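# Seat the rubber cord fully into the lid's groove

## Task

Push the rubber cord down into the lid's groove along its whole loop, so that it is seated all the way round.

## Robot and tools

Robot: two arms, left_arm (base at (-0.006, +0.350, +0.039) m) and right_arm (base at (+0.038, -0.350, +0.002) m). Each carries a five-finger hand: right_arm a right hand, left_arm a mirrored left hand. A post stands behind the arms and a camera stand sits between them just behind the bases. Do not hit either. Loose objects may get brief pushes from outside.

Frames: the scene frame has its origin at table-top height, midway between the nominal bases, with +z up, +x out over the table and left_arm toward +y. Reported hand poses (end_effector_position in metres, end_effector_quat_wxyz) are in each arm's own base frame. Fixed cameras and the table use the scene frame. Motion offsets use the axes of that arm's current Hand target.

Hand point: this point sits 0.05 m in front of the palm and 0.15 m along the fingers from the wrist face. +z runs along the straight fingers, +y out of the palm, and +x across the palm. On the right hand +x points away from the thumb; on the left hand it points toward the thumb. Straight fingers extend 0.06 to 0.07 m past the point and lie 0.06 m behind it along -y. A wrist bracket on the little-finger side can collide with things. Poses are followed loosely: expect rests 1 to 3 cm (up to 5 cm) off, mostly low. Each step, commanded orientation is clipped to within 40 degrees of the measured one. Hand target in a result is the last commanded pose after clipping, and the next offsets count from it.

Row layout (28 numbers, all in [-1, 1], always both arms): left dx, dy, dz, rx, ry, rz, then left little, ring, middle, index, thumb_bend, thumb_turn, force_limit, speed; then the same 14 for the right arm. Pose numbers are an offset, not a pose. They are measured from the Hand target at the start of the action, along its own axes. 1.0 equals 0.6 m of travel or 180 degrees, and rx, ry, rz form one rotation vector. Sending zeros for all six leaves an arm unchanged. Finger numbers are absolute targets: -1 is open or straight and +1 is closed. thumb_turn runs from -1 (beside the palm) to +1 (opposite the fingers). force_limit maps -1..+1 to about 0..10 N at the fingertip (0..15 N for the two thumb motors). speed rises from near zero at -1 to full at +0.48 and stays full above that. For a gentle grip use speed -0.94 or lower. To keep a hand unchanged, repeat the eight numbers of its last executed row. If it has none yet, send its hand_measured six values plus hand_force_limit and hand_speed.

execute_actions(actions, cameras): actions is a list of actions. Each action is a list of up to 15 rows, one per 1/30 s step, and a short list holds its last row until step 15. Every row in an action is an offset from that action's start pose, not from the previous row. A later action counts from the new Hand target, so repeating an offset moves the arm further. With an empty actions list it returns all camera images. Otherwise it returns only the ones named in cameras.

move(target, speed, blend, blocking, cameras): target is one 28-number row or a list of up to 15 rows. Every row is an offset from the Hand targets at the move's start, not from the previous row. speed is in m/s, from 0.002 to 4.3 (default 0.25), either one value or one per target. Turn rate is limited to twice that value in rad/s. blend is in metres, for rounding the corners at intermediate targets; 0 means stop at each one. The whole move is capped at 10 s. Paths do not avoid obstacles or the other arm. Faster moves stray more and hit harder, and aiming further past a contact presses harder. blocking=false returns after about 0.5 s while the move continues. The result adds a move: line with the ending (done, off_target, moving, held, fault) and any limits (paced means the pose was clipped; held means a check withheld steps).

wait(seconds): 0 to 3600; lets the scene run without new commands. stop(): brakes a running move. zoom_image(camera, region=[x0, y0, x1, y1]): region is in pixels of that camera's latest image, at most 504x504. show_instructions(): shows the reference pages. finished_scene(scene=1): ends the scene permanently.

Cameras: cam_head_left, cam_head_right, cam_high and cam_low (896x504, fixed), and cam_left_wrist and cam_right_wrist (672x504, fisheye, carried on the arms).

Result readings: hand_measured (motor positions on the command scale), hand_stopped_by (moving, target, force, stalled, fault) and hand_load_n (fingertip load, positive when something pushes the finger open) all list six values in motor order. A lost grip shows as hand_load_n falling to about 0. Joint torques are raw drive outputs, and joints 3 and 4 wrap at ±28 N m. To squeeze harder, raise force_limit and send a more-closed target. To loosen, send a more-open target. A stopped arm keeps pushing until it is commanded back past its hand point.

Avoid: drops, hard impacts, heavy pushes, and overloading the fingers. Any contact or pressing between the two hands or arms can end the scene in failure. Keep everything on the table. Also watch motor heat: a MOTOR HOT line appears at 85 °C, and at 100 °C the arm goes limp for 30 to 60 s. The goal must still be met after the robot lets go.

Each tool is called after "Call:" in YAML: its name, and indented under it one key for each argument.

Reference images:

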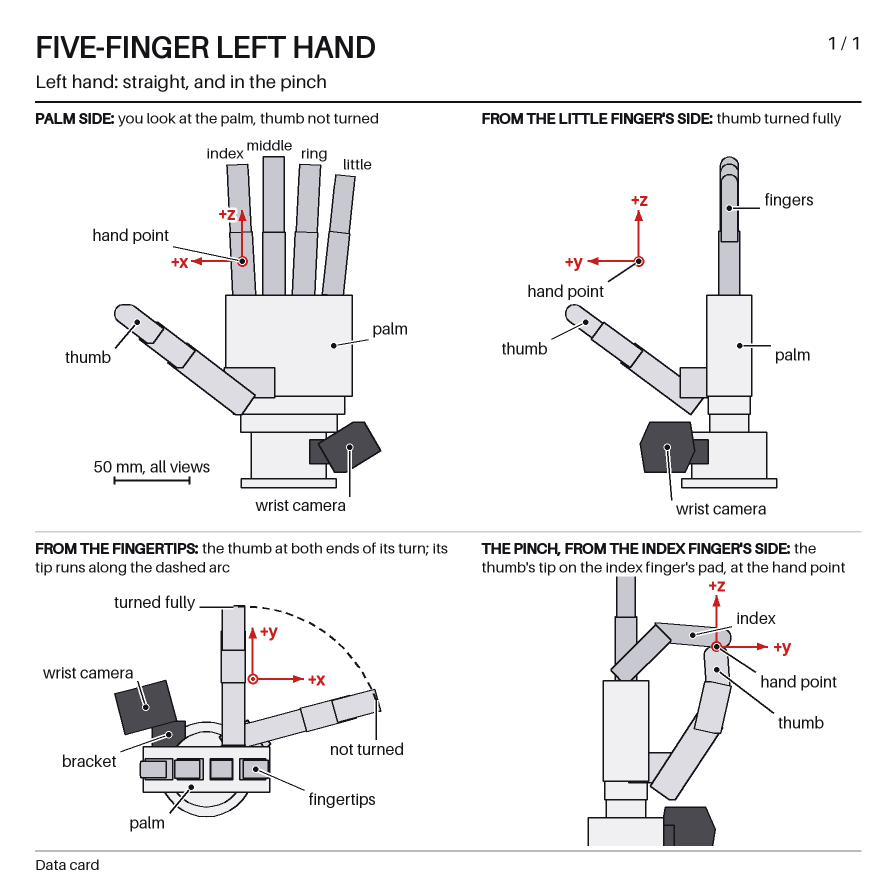

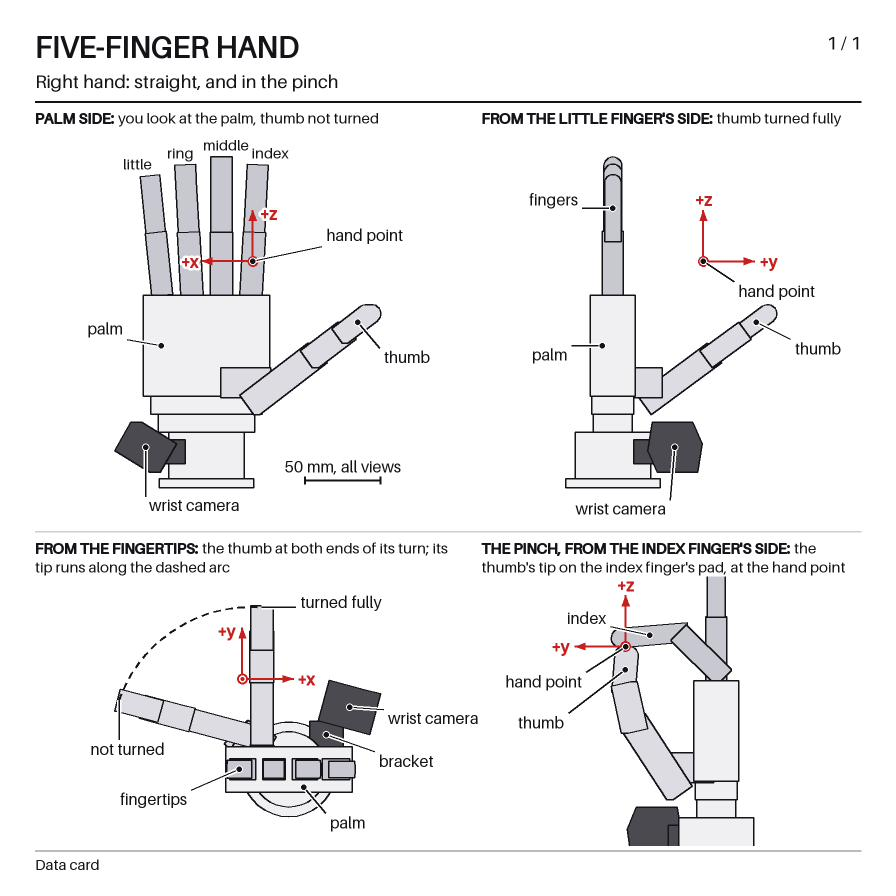

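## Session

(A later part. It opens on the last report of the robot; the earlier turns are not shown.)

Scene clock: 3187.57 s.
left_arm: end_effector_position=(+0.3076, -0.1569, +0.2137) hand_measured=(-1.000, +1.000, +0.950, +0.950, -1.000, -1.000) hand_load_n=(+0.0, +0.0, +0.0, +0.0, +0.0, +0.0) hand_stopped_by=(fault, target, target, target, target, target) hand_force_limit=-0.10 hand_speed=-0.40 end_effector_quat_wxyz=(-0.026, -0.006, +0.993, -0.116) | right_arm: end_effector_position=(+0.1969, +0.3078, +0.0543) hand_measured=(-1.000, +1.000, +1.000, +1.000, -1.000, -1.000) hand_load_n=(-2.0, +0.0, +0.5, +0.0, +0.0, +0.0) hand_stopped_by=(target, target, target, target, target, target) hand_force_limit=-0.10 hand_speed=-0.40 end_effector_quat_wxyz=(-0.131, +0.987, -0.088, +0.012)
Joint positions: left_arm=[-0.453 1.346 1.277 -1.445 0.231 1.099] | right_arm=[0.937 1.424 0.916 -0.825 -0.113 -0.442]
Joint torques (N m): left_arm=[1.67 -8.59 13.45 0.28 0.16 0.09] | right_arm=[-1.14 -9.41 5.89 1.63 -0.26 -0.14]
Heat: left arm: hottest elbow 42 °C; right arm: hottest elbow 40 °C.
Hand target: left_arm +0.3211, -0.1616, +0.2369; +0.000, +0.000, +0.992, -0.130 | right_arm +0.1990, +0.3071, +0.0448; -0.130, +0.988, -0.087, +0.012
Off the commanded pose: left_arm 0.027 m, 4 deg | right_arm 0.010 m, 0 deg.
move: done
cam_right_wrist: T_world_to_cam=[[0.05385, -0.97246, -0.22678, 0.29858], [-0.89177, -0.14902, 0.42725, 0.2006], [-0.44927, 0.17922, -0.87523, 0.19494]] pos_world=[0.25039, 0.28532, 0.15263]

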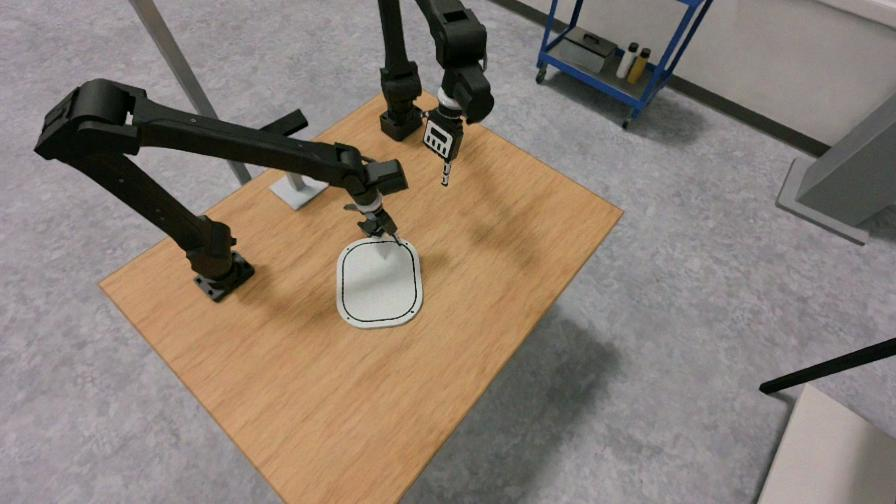

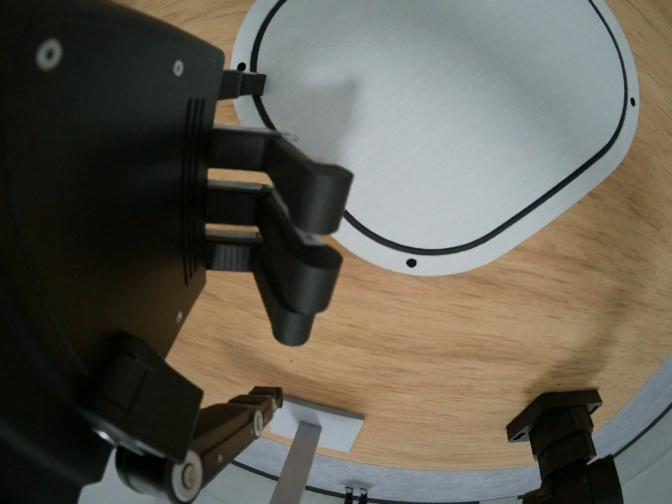

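Call:
move:
  target:
    - [0,0,0,0,0,0,-1,1,0.95,0.95,-1,-1,-0.1,-0.4,0.01252,-0.0401,-0.03066,0,0,0,-1,1,1,1,-1,-1,-0.1,-0.4]
    - [0,0,0,0,0,0,-1,1,0.95,0.95,-1,-1,-0.1,-0.4,0.01252,-0.05563,-0.08861,0,0,0,-1,1,1,1,-1,-1,-0.1,-0.4]
    - [0,0,0,0,0,0,-1,1,0.95,0.95,-1,-1,-0.1,-0.4,0.0071,-0.01888,-0.08123,0,0,0,-1,1,1,1,-1,-1,-0.1,-0.4]
  speed: [0.18,0.18,0.15]
  blend: [0.008,0.008,0]
  cameras: ["cam_low","cam_high","cam_right_wrist"]

Call:
zoom_image:
  camera: "cam_low"
  region: [320, 260, 400, 320]

Call:
zoom_image:
  camera: "cam_right_wrist"
  region: [240, 30, 320, 110]

Scene clock: 3195.33 s.
left_arm: end_effector_position=(+0.3076, -0.1569, +0.2137) hand_measured=(-1.000, +1.000, +0.950, +0.950, -1.000, -1.000) hand_load_n=(-0.5, +0.0, +0.0, +0.0, +0.0, +0.0) hand_stopped_by=(fault, target, target, target, target, target) hand_force_limit=-0.10 hand_speed=-0.40 end_effector_quat_wxyz=(-0.026, -0.006, +0.993, -0.116) | right_arm: end_effector_position=(+0.2007, +0.3071, +0.0933) hand_measured=(-1.000, +1.000, +1.000, +1.000, -1.000, -1.000) hand_load_n=(+0.0, +0.0, +0.0, +0.0, +0.0, +0.0) hand_stopped_by=(target, target, target, target, target, target) hand_force_limit=-0.10 hand_speed=-0.40 end_effector_quat_wxyz=(-0.129, +0.988, -0.087, +0.011)
Joint positions: left_arm=[-0.453 1.346 1.277 -1.445 0.231 1.099] | right_arm=[0.928 1.383 0.989 -0.944 -0.116 -0.453]
Joint torques (N m): left_arm=[1.55 -9.05 13.45 0.49 0.09 0.07] | right_arm=[-1.32 -10.75 6.95 0.49 -0.3 -0.14]
Heat: left arm: hottest elbow 42 °C; right arm: hottest elbow 39 °C.
Hand target: left_arm +0.3211, -0.1616, +0.2369; +0.000, +0.000, +0.992, -0.130 | right_arm +0.2028, +0.3048, +0.0949; -0.130, +0.988, -0.087, +0.012
Off the commanded pose: left_arm 0.027 m, 4 deg | right_arm 0.004 m, 0 deg.
move: done
cam_right_wrist: T_world_to_cam=[[0.05527, -0.97326, -0.22296, 0.3062], [-0.89031, -0.14912, 0.43024, 0.18675], [-0.45198, 0.17472, -0.87475, 0.23264]] pos_world=[0.25449, 0.28521, 0.19143]
Images, in order (width x height): cam_high 896x504, cam_low 896x504, cam_right_wrist 672x504.

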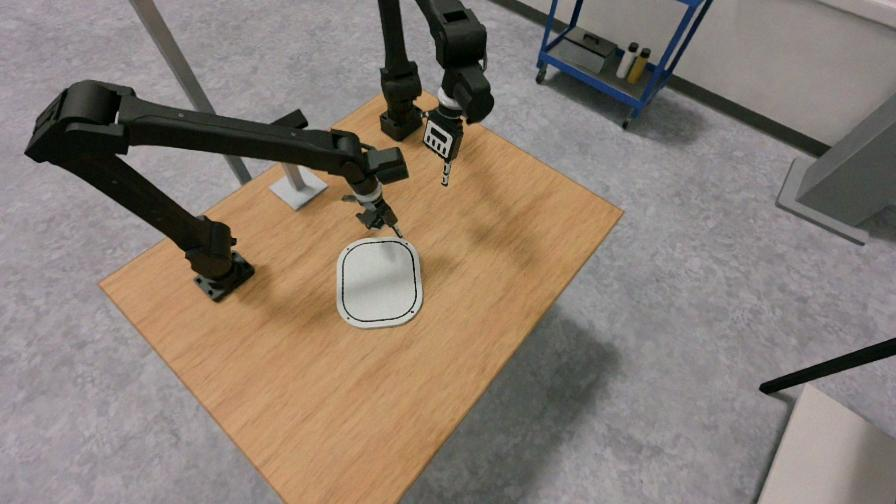

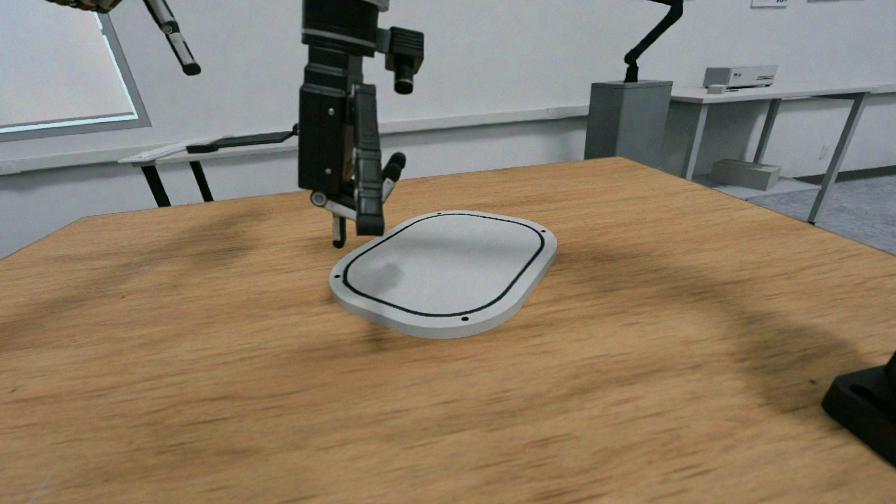

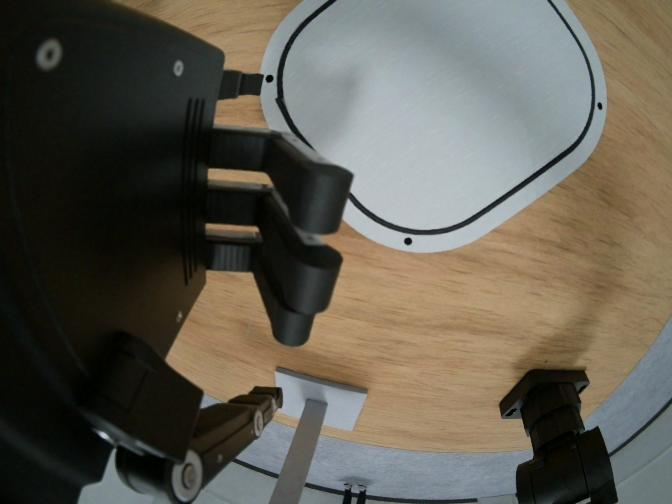

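Scaled by 6.300 from the camera's image (finer frame: 1280x720).

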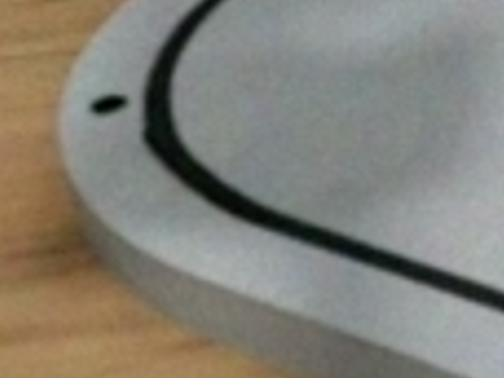

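Scaled by 6.300 from the camera's image (finer frame: 960x720).

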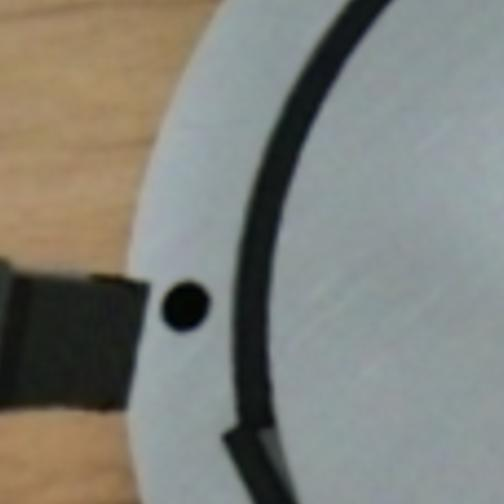

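Call:
zoom_image:
  camera: "cam_right_wrist"
  region: [260, 75, 330, 145]

Call:
zoom_image:
  camera: "cam_high"
  region: [382, 232, 418, 256]

Call:
zoom_image:
  camera: "cam_low"
  region: [330, 260, 370, 290]

Scaled by 7.200 from the camera's image (finer frame: 960x720).

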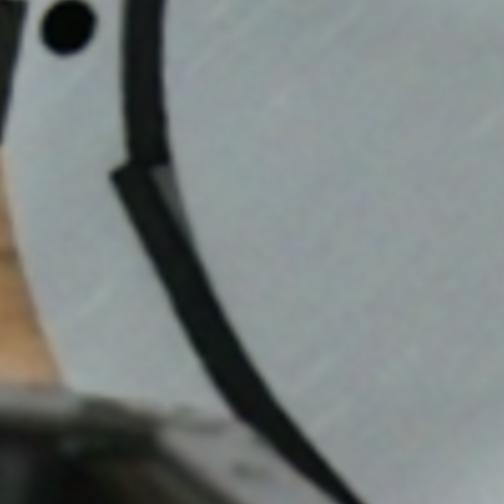

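Scaled by 14.000 from the camera's image (finer frame: 1280x720).

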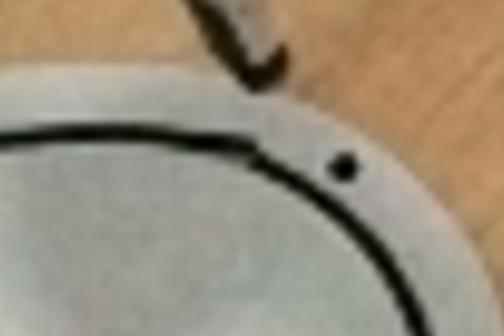

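Scaled by 12.600 from the camera's image (finer frame: 1280x720).

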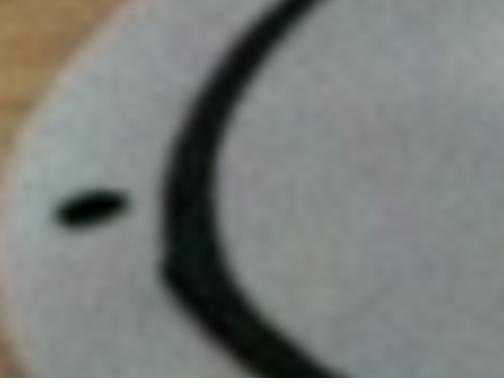

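Call:
move:
  target:
    - [0,0,0,0,0,0,-1,1,0.95,0.95,-1,-1,-0.1,-0.4,-0.02262,-0.0071,0.0019,0,0,0,-1,1,1,1,-1,-1,-0.1,-0.4]
    - [0,0,0,0,0,0,-1,1,0.95,0.95,-1,-1,-0.1,-0.4,-0.00475,-0.00098,0.00026,0,0,0,-1,1,1,1,-1,-1,-0.1,-0.4]
    - [0,0,0,0,0,0,-1,1,0.95,0.95,-1,-1,-0.1,-0.4,-0.00475,0.02231,0.08719,0,0,0,-1,1,1,1,-1,-1,-0.1,-0.4]
  speed: [0.1,0.06,0.06]
  blend: [0,0,0]
  cameras: ["cam_right_wrist"]

Call:
zoom_image:
  camera: "cam_right_wrist"
  region: [220, 30, 300, 110]

Scene clock: 3253.57 s.
left_arm: end_effector_position=(+0.3076, -0.1569, +0.2137) hand_measured=(-1.000, +1.000, +0.950, +0.950, -1.000, -1.000) hand_load_n=(+0.0, +0.0, +0.0, +0.0, +0.0, +0.0) hand_stopped_by=(fault, target, target, target, target, target) hand_force_limit=-0.10 hand_speed=-0.40 end_effector_quat_wxyz=(-0.026, -0.006, +0.993, -0.116) | right_arm: end_effector_position=(+0.1982, +0.3067, +0.0524) hand_measured=(-1.000, +1.000, +1.000, +1.000, -1.000, -1.000) hand_load_n=(-2.5, +0.0, +0.0, +0.0, +0.0, +0.0) hand_stopped_by=(target, target, target, target, target, target) hand_force_limit=-0.10 hand_speed=-0.40 end_effector_quat_wxyz=(-0.132, +0.987, -0.088, +0.013)
Joint positions: left_arm=[-0.453 1.346 1.277 -1.445 0.231 1.099] | right_arm=[0.932 1.425 0.912 -0.818 -0.115 -0.446]
Joint torques (N m): left_arm=[1.2 -9.64 13.35 0.28 0.1 0.1] | right_arm=[-1.14 -8.94 5.76 1.78 -0.27 -0.14]
Heat: left arm: hottest elbow 42 °C; right arm: hottest elbow 40 °C.
Hand target: left_arm +0.3211, -0.1616, +0.2369; +0.000, +0.000, +0.992, -0.130 | right_arm +0.2003, +0.3059, +0.0409; -0.130, +0.988, -0.087, +0.012
Off the commanded pose: left_arm 0.027 m, 4 deg | right_arm 0.012 m, 0 deg.
move: off_target (right_arm)
cam_right_wrist: T_world_to_cam=[[0.05384, -0.97209, -0.22836, 0.29694], [-0.89228, -0.1495, 0.42602, 0.20278], [-0.44827, 0.18082, -0.87542, 0.19329]] pos_world=[0.25159, 0.28402, 0.15063]

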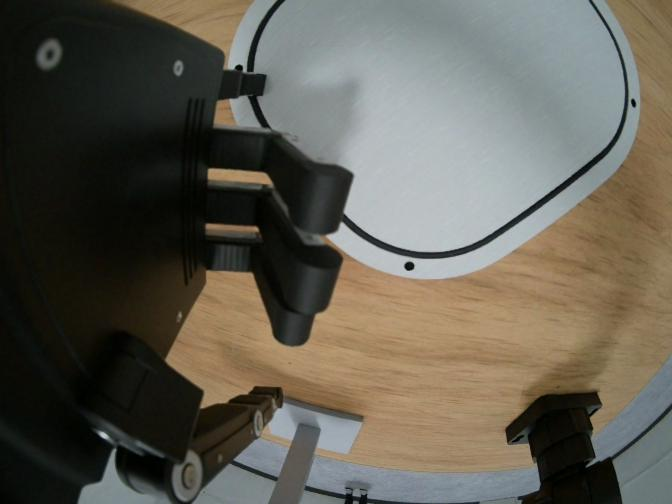

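Scaled by 6.300 from the camera's image (finer frame: 960x720).

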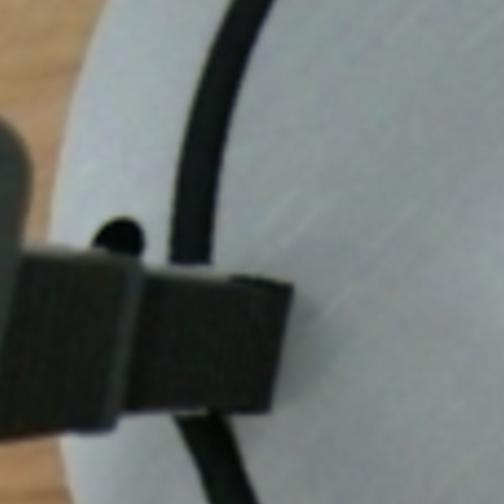

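Call:
move:
  target:
    - [0,0,0,0,0,0,-1,1,0.95,0.95,-1,-1,-0.1,-0.4,0.01252,-0.04183,-0.0371,0,0,0,-1,1,1,1,-1,-1,-0.1,-0.4]
    - [0,0,0,0,0,0,-1,1,0.95,0.95,-1,-1,-0.1,-0.4,0.01252,-0.05735,-0.09506,0,0,0,-1,1,1,1,-1,-1,-0.1,-0.4]
    - [0,0,0,0,0,0,-1,1,0.95,0.95,-1,-1,-0.1,-0.4,0.00442,-0.02224,-0.08721,0,0,0,-1,1,1,1,-1,-1,-0.1,-0.4]
  speed: [0.18,0.18,0.15]
  blend: [0.008,0.008,0]
  cameras: ["cam_low","cam_right_wrist"]

Call:
zoom_image:
  camera: "cam_low"
  region: [330, 260, 370, 290]

Call:
zoom_image:
  camera: "cam_right_wrist"
  region: [250, 60, 320, 130]

Scene clock: 3263.93 s.
left_arm: end_effector_position=(+0.3076, -0.1569, +0.2137) hand_measured=(-1.000, +1.000, +0.950, +0.950, -1.000, -1.000) hand_load_n=(+0.0, +0.0, +0.0, +0.0, +0.0, +0.0) hand_stopped_by=(fault, target, target, target, target, target) hand_force_limit=-0.10 hand_speed=-0.40 end_effector_quat_wxyz=(-0.026, -0.006, +0.993, -0.116) | right_arm: end_effector_position=(+0.2003, +0.3068, +0.0928) hand_measured=(-1.000, +1.000, +1.000, +1.000, -1.000, -1.000) hand_load_n=(+0.0, +0.0, +0.0, +0.0, +0.0, +0.0) hand_stopped_by=(target, target, target, target, target, target) hand_force_limit=-0.10 hand_speed=-0.40 end_effector_quat_wxyz=(-0.128, +0.988, -0.087, +0.011)
Joint positions: left_arm=[-0.453 1.346 1.277 -1.445 0.231 1.099] | right_arm=[0.929 1.383 0.987 -0.943 -0.116 -0.453]
Joint torques (N m): left_arm=[0.73 -8.82 13.57 0.17 0.15 0.09] | right_arm=[-1.32 -10.7 7.01 0.47 -0.29 -0.14]
Heat: left arm: hottest elbow 42 °C; right arm: hottest elbow 39 °C.
Hand target: left_arm +0.3211, -0.1616, +0.2369; +0.000, +0.000, +0.992, -0.130 | right_arm +0.2026, +0.3048, +0.0947; -0.130, +0.988, -0.087, +0.012
Off the commanded pose: left_arm 0.027 m, 4 deg | right_arm 0.004 m, 0 deg.
move: done
cam_right_wrist: T_world_to_cam=[[0.05562, -0.97332, -0.22262, 0.3057], [-0.89015, -0.14933, 0.4305, 0.18658], [-0.45226, 0.17422, -0.87471, 0.23242]] pos_world=[0.25419, 0.28491, 0.19103]

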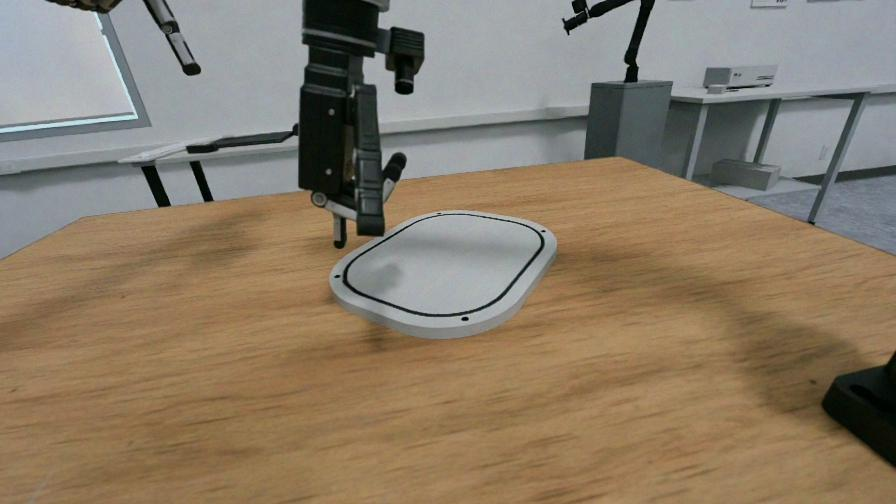

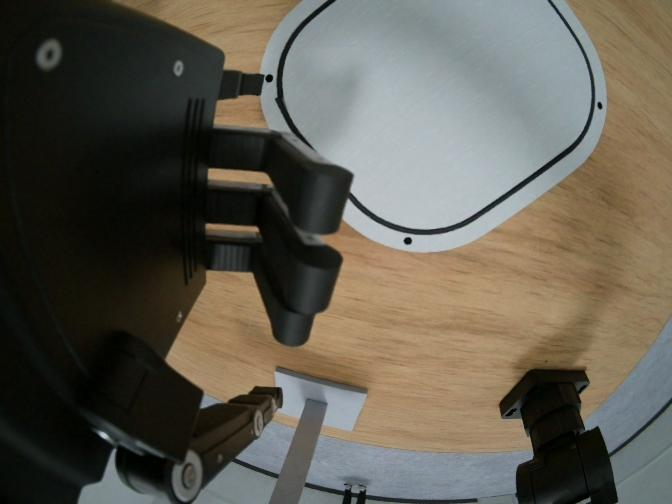

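Scaled by 12.600 from the camera's image (finer frame: 1280x720).

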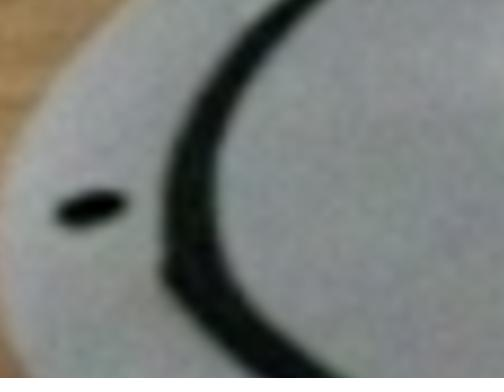

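Scaled by 7.200 from the camera's image (finer frame: 960x720).

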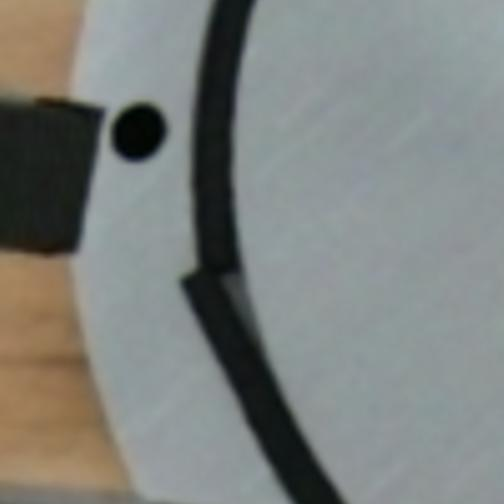

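Call:
move:
  target:
    - [0,0,0,0,0,0,-1,1,0.95,0.95,-1,-1,-0.1,-0.4,-0.02228,-0.00716,0.00192,0,0,0,-1,1,1,1,-1,-1,-0.1,-0.4]
    - [0,0,0,0,0,0,-1,1,0.95,0.95,-1,-1,-0.1,-0.4,-0.00107,-0.01045,0.0028,0,0,0,-1,1,1,1,-1,-1,-0.1,-0.4]
    - [0,0,0,0,0,0,-1,1,0.95,0.95,-1,-1,-0.1,-0.4,-0.00107,0.01012,0.07959,0,0,0,-1,1,1,1,-1,-1,-0.1,-0.4]
  speed: [0.1,0.06,0.06]
  blend: [0,0,0]
  cameras: ["cam_right_wrist","cam_high"]

Call:
zoom_image:
  camera: "cam_right_wrist"
  region: [220, 30, 300, 110]

Call:
zoom_image:
  camera: "cam_high"
  region: [382, 232, 418, 256]

Scene clock: 3294.83 s.
left_arm: end_effector_position=(+0.3076, -0.1569, +0.2137) hand_measured=(-1.000, +1.000, +0.950, +0.950, -1.000, -1.000) hand_load_n=(+0.0, +0.0, +0.0, +0.5, +0.0, +0.0) hand_stopped_by=(fault, target, target, target, target, target) hand_force_limit=-0.10 hand_speed=-0.40 end_effector_quat_wxyz=(-0.026, -0.006, +0.993, -0.116) | right_arm: end_effector_position=(+0.2009, +0.3122, +0.0538) hand_measured=(-1.000, +1.000, +1.000, +1.000, -1.000, -1.000) hand_load_n=(-1.0, +0.0, +0.0, +0.0, +0.0, +0.0) hand_stopped_by=(target, target, target, target, target, target) hand_force_limit=-0.10 hand_speed=-0.40 end_effector_quat_wxyz=(-0.131, +0.987, -0.088, +0.012)
Joint positions: left_arm=[-0.453 1.346 1.277 -1.445 0.231 1.099] | right_arm=[0.935 1.44 0.932 -0.825 -0.115 -0.445]
Joint torques (N m): left_arm=[1.44 -9.7 13.52 0.13 0.05 0.04] | right_arm=[-1.14 -9.76 6.19 1.31 -0.26 -0.13]
Heat: left arm: hottest elbow 42 °C; right arm: hottest elbow 40 °C.
Hand target: left_arm +0.3211, -0.1616, +0.2369; +0.000, +0.000, +0.992, -0.130 | right_arm +0.2032, +0.3114, +0.0472; -0.130, +0.988, -0.087, +0.012
Off the commanded pose: left_arm 0.027 m, 4 deg | right_arm 0.007 m, 0 deg.
move: done
cam_right_wrist: T_world_to_cam=[[0.05468, -0.97237, -0.22694, 0.3023], [-0.89146, -0.14992, 0.42757, 0.2053], [-0.44978, 0.17893, -0.87503, 0.19565]] pos_world=[0.25449, 0.28972, 0.15203]
Images, in order (width x height): cam_high 896x504, cam_right_wrist 672x504.

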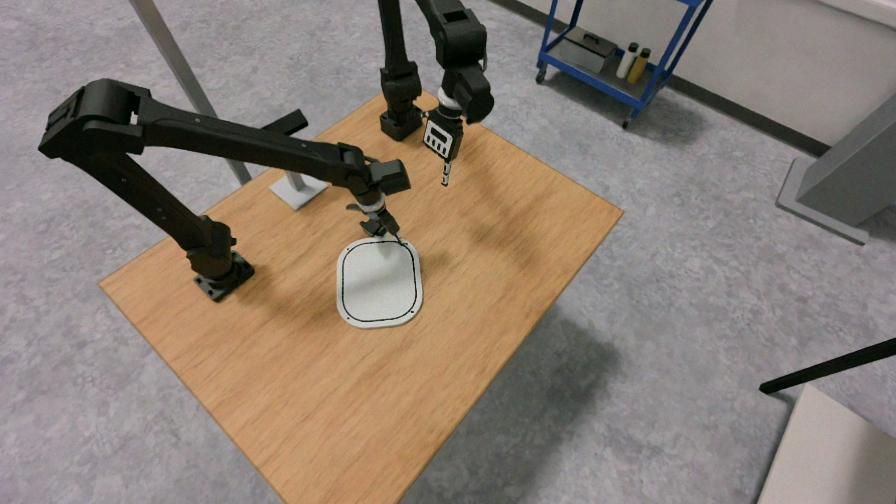

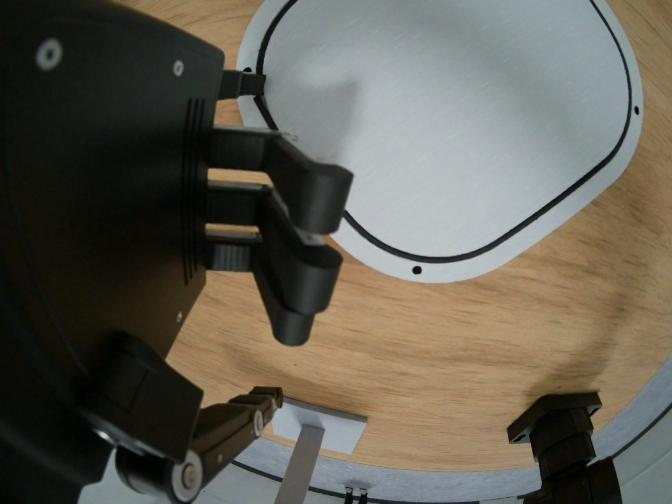

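Scaled by 6.300 from the camera's image (finer frame: 960x720).

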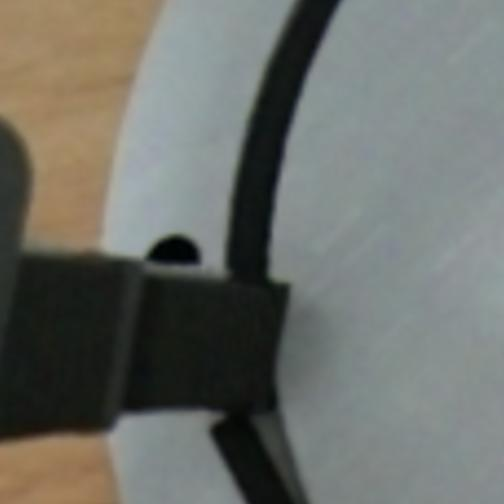

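Scaled by 14.000 from the camera's image (finer frame: 1280x720).

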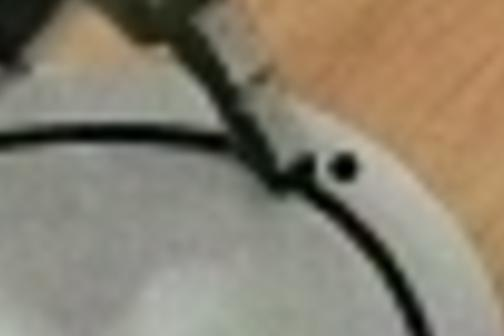

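Call:
move:
  target:
    - [0,0,0,0,0,0,-1,1,0.95,0.95,-1,-1,-0.1,-0.4,0.01252,-0.03924,-0.02745,0,0,0,-1,1,1,1,-1,-1,-0.1,-0.4]
    - [0,0,0,0,0,0,-1,1,0.95,0.95,-1,-1,-0.1,-0.4,0.01252,-0.05477,-0.0854,0,0,0,-1,1,1,1,-1,-1,-0.1,-0.4]
    - [0,0,0,0,0,0,-1,1,0.95,0.95,-1,-1,-0.1,-0.4,-0.02495,-0.01743,-0.07815,0,0,0,-1,1,1,1,-1,-1,-0.1,-0.4]
    - [0,0,0,0,0,0,-1,1,0.95,0.95,-1,-1,-0.1,-0.4,-0.02495,0.00422,0.00266,0,0,0,-1,1,1,1,-1,-1,-0.1,-0.4]
  speed: [0.18,0.18,0.12,0.06]
  blend: [0.008,0.008,0,0]
  cameras: ["cam_right_wrist","cam_high"]

Call:
zoom_image:
  camera: "cam_right_wrist"
  region: [220, 40, 300, 120]

Call:
zoom_image:
  camera: "cam_high"
  region: [382, 232, 418, 256]

Scene clock: 3396.60 s.
left_arm: end_effector_position=(+0.3076, -0.1569, +0.2137) hand_measured=(-1.000, +1.000, +0.950, +0.950, -1.000, -1.000) hand_load_n=(+0.0, +0.0, +0.0, +0.0, +0.0, +0.0) hand_stopped_by=(fault, target, target, target, target, target) hand_force_limit=-0.10 hand_speed=-0.40 end_effector_quat_wxyz=(-0.026, -0.006, +0.993, -0.116) | right_arm: end_effector_position=(+0.1902, +0.3114, +0.0517) hand_measured=(-1.000, +1.000, +1.000, +1.000, -1.000, -1.000) hand_load_n=(+0.0, +0.0, +0.0, +0.0, -0.5, +0.0) hand_stopped_by=(target, target, target, target, target, target) hand_force_limit=-0.10 hand_speed=-0.40 end_effector_quat_wxyz=(-0.133, +0.987, -0.086, +0.013)
Joint positions: left_arm=[-0.453 1.346 1.277 -1.445 0.231 1.099] | right_arm=[0.956 1.421 0.906 -0.81 -0.111 -0.427]
Joint torques (N m): left_arm=[0.85 -9.17 13.45 0.31 0.1 0.1] | right_arm=[-0.44 -9.47 6.13 1.18 -0.11 0]
Heat: left arm: hottest elbow 43 °C; right arm: hottest elbow 39 °C.
Hand target: left_arm +0.3211, -0.1616, +0.2369; +0.000, +0.000, +0.992, -0.130 | right_arm +0.1882, +0.3120, +0.0449; -0.130, +0.988, -0.087, +0.012
Off the commanded pose: left_arm 0.027 m, 4 deg | right_arm 0.007 m, 0 deg.
move: done
cam_right_wrist: T_world_to_cam=[[0.05918, -0.97103, -0.23153, 0.30067], [-0.89213, -0.15551, 0.42416, 0.19849], [-0.44788, 0.18145, -0.87549, 0.18801]] pos_world=[0.24349, 0.28871, 0.15002]
Images, in order (width x height): cam_high 896x504, cam_right_wrist 672x504.

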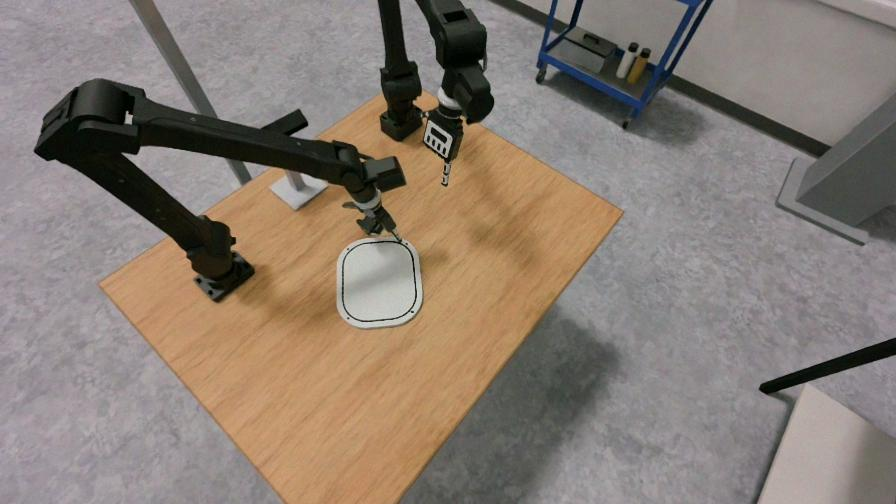

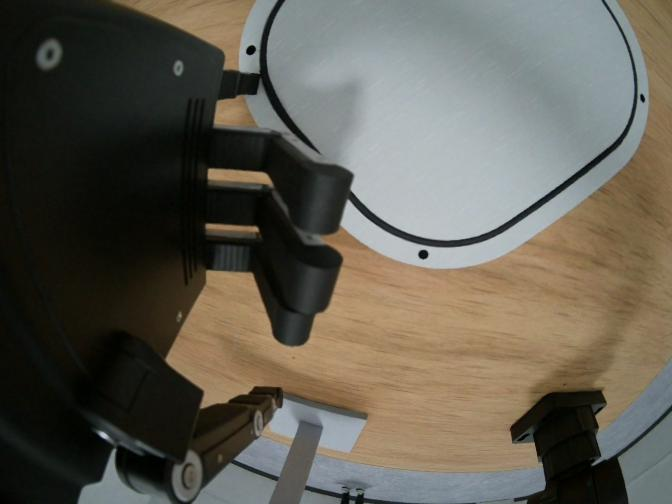

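Scaled by 6.300 from the camera's image (finer frame: 960x720).

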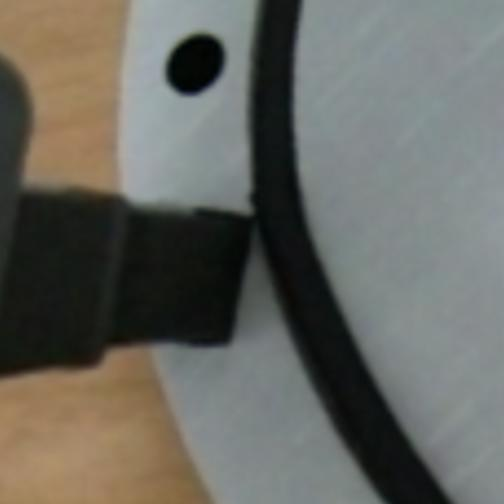

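Scaled by 14.000 from the camera's image (finer frame: 1280x720).

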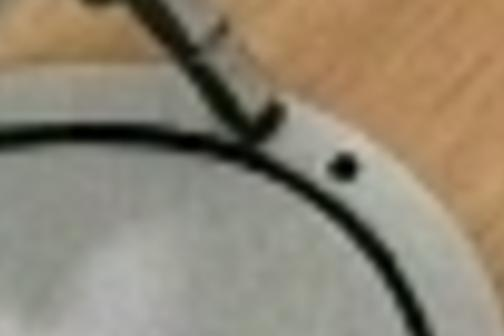

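Call:
move:
  target:
    - [0,0,0,0,0,0,-1,1,0.95,0.95,-1,-1,-0.1,-0.4,0.01232,-0.04023,-0.03063,0,0,0,-1,1,1,1,-1,-1,-0.1,-0.4]
    - [0,0,0,0,0,0,-1,1,0.95,0.95,-1,-1,-0.1,-0.4,0.01232,-0.05576,-0.08858,0,0,0,-1,1,1,1,-1,-1,-0.1,-0.4]
    - [0,0,0,0,0,0,-1,1,0.95,0.95,-1,-1,-0.1,-0.4,0.0153,-0.01845,-0.08134,0,0,0,-1,1,1,1,-1,-1,-0.1,-0.4]
  speed: [0.18,0.18,0.12]
  blend: [0.008,0.008,0]
  cameras: ["cam_right_wrist","cam_high"]

Call:
zoom_image:
  camera: "cam_right_wrist"
  region: [240, 60, 320, 140]

Call:
zoom_image:
  camera: "cam_high"
  region: [382, 232, 418, 256]

Scene clock: 3419.73 s.
left_arm: end_effector_position=(+0.3076, -0.1569, +0.2137) hand_measured=(-1.000, +1.000, +0.950, +0.950, -1.000, -1.000) hand_load_n=(-0.5, +0.0, +0.0, +0.0, +0.0, +0.0) hand_stopped_by=(fault, target, target, target, target, target) hand_force_limit=-0.10 hand_speed=-0.40 end_effector_quat_wxyz=(-0.026, -0.006, +0.993, -0.116) | right_arm: end_effector_position=(+0.1941, +0.3091, +0.0916) hand_measured=(-1.000, +1.000, +1.000, +1.000, -1.000, -1.000) hand_load_n=(+0.5, +0.0, +0.0, +0.0, +0.0, +0.0) hand_stopped_by=(target, target, target, target, target, target) hand_force_limit=-0.10 hand_speed=-0.40 end_effector_quat_wxyz=(-0.127, +0.988, -0.088, +0.010)
Joint positions: left_arm=[-0.453 1.346 1.277 -1.445 0.231 1.099] | right_arm=[0.945 1.382 0.983 -0.942 -0.111 -0.435]
Joint torques (N m): left_arm=[0.97 -9.35 13.35 0.34 0.13 0.06] | right_arm=[-1.32 -10.75 7.19 0.49 -0.29 -0.14]
Heat: left arm: hottest elbow 43 °C; right arm: hottest elbow 39 °C.
Hand target: left_arm +0.3211, -0.1616, +0.2369; +0.000, +0.000, +0.992, -0.130 | right_arm +0.1968, +0.3085, +0.0950; -0.130, +0.988, -0.087, +0.012
Off the commanded pose: left_arm 0.027 m, 4 deg | right_arm 0.004 m, 0 deg.
move: done
cam_right_wrist: T_world_to_cam=[[0.05355, -0.97416, -0.2194, 0.30842], [-0.8893, -0.14646, 0.43324, 0.18063], [-0.45418, 0.17191, -0.87417, 0.22915]] pos_world=[0.24819, 0.28752, 0.18973]
Images, in order (width x height): cam_high 896x504, cam_right_wrist 672x504.

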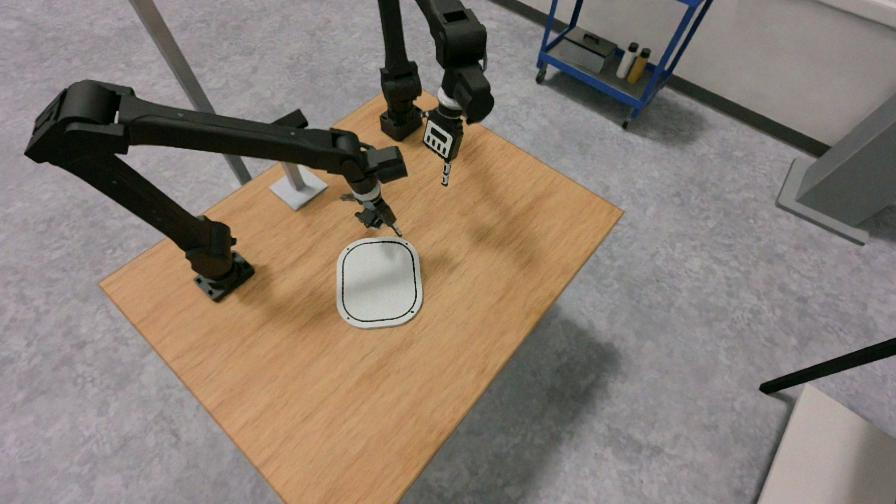

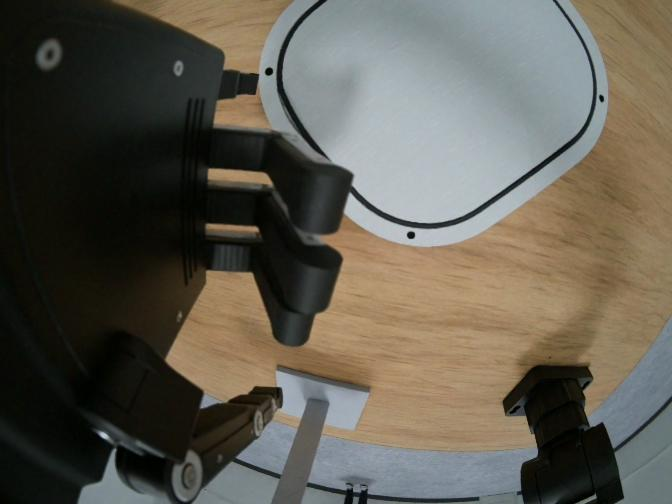

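Scaled by 6.300 from the camera's image (finer frame: 960x720).

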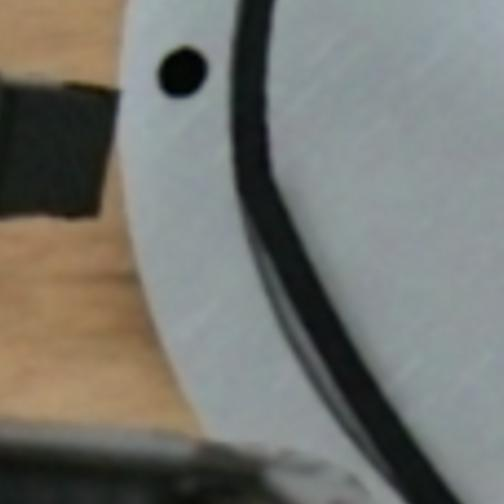

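Scaled by 14.000 from the camera's image (finer frame: 1280x720).

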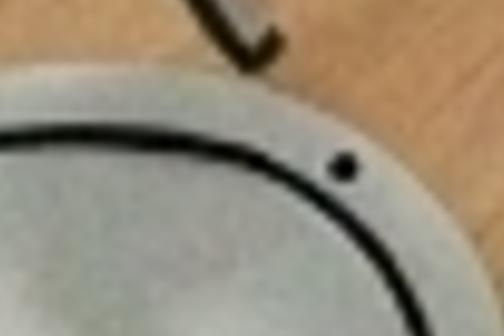

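Call:
move:
  target:
    - [0,0,0,0,0,0,-1,1,0.95,0.95,-1,-1,-0.1,-0.4,-0.01975,0.01236,-0.00331,0,0,0,-1,1,1,1,-1,-1,-0.1,-0.4]
    - [0,0,0,0,0,0,-1,1,0.95,0.95,-1,-1,-0.1,-0.4,-0.01975,0.03393,0.07719,0,0,0,-1,1,1,1,-1,-1,-0.1,-0.4]
  speed: [0.12,0.06]
  blend: [0,0]
  cameras: ["cam_right_wrist"]

Call:
zoom_image:
  camera: "cam_right_wrist"
  region: [220, 40, 300, 120]

Scene clock: 3430.83 s.
left_arm: end_effector_position=(+0.3076, -0.1569, +0.2137) hand_measured=(-1.000, +1.000, +0.950, +0.950, -1.000, -1.000) hand_load_n=(+0.0, +0.0, +0.0, +0.0, +0.0, +0.0) hand_stopped_by=(fault, target, target, target, target, target) hand_force_limit=-0.10 hand_speed=-0.40 end_effector_quat_wxyz=(-0.026, -0.006, +0.993, -0.116) | right_arm: end_effector_position=(+0.1853, +0.3027, +0.0524) hand_measured=(-1.000, +1.000, +1.000, +1.000, -1.000, -1.000) hand_load_n=(+0.0, +0.0, +0.0, +0.0, +0.0, +0.0) hand_stopped_by=(target, target, target, target, target, target) hand_force_limit=-0.10 hand_speed=-0.40 end_effector_quat_wxyz=(-0.134, +0.987, -0.085, +0.013)
Joint positions: left_arm=[-0.453 1.346 1.277 -1.445 0.231 1.099] | right_arm=[0.953 1.394 0.88 -0.81 -0.113 -0.432]
Joint torques (N m): left_arm=[1.2 -9.64 13.42 0.42 0.14 0.11] | right_arm=[-0.5 -8.76 6.11 1.2 -0.07 0]
Heat: left arm: hottest elbow 43 °C; right arm: hottest elbow 39 °C.
Hand target: left_arm +0.3211, -0.1616, +0.2369; +0.000, +0.000, +0.992, -0.130 | right_arm +0.1838, +0.3029, +0.0449; -0.130, +0.988, -0.087, +0.012
Off the commanded pose: left_arm 0.027 m, 4 deg | right_arm 0.008 m, 1 deg.
move: done
cam_right_wrist: T_world_to_cam=[[0.06027, -0.97044, -0.2337, 0.29246], [-0.89182, -0.15751, 0.42409, 0.19308], [-0.44837, 0.18286, -0.87495, 0.18763]] pos_world=[0.23869, 0.27992, 0.15063]

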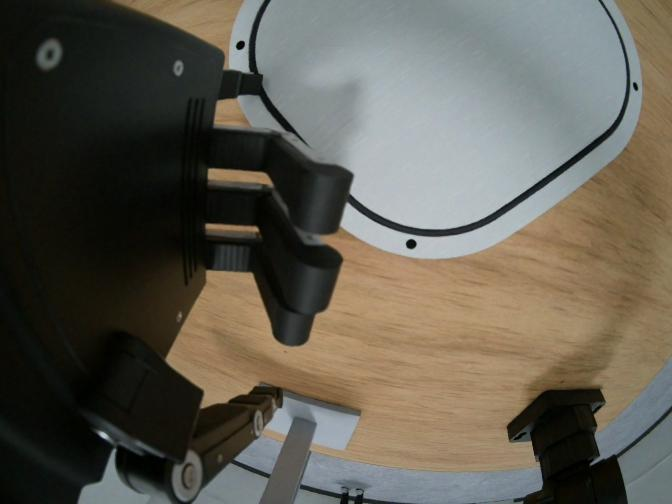

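Scaled by 6.300 from the camera's image (finer frame: 960x720).

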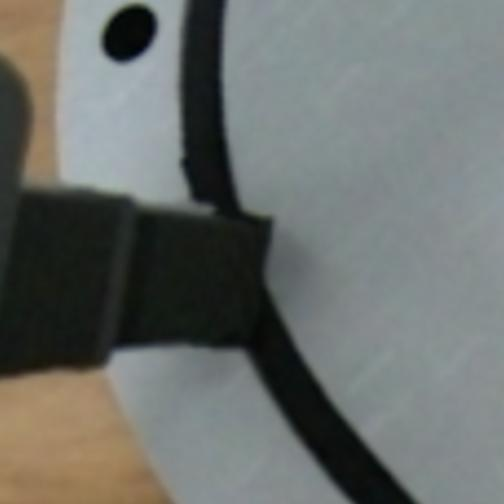

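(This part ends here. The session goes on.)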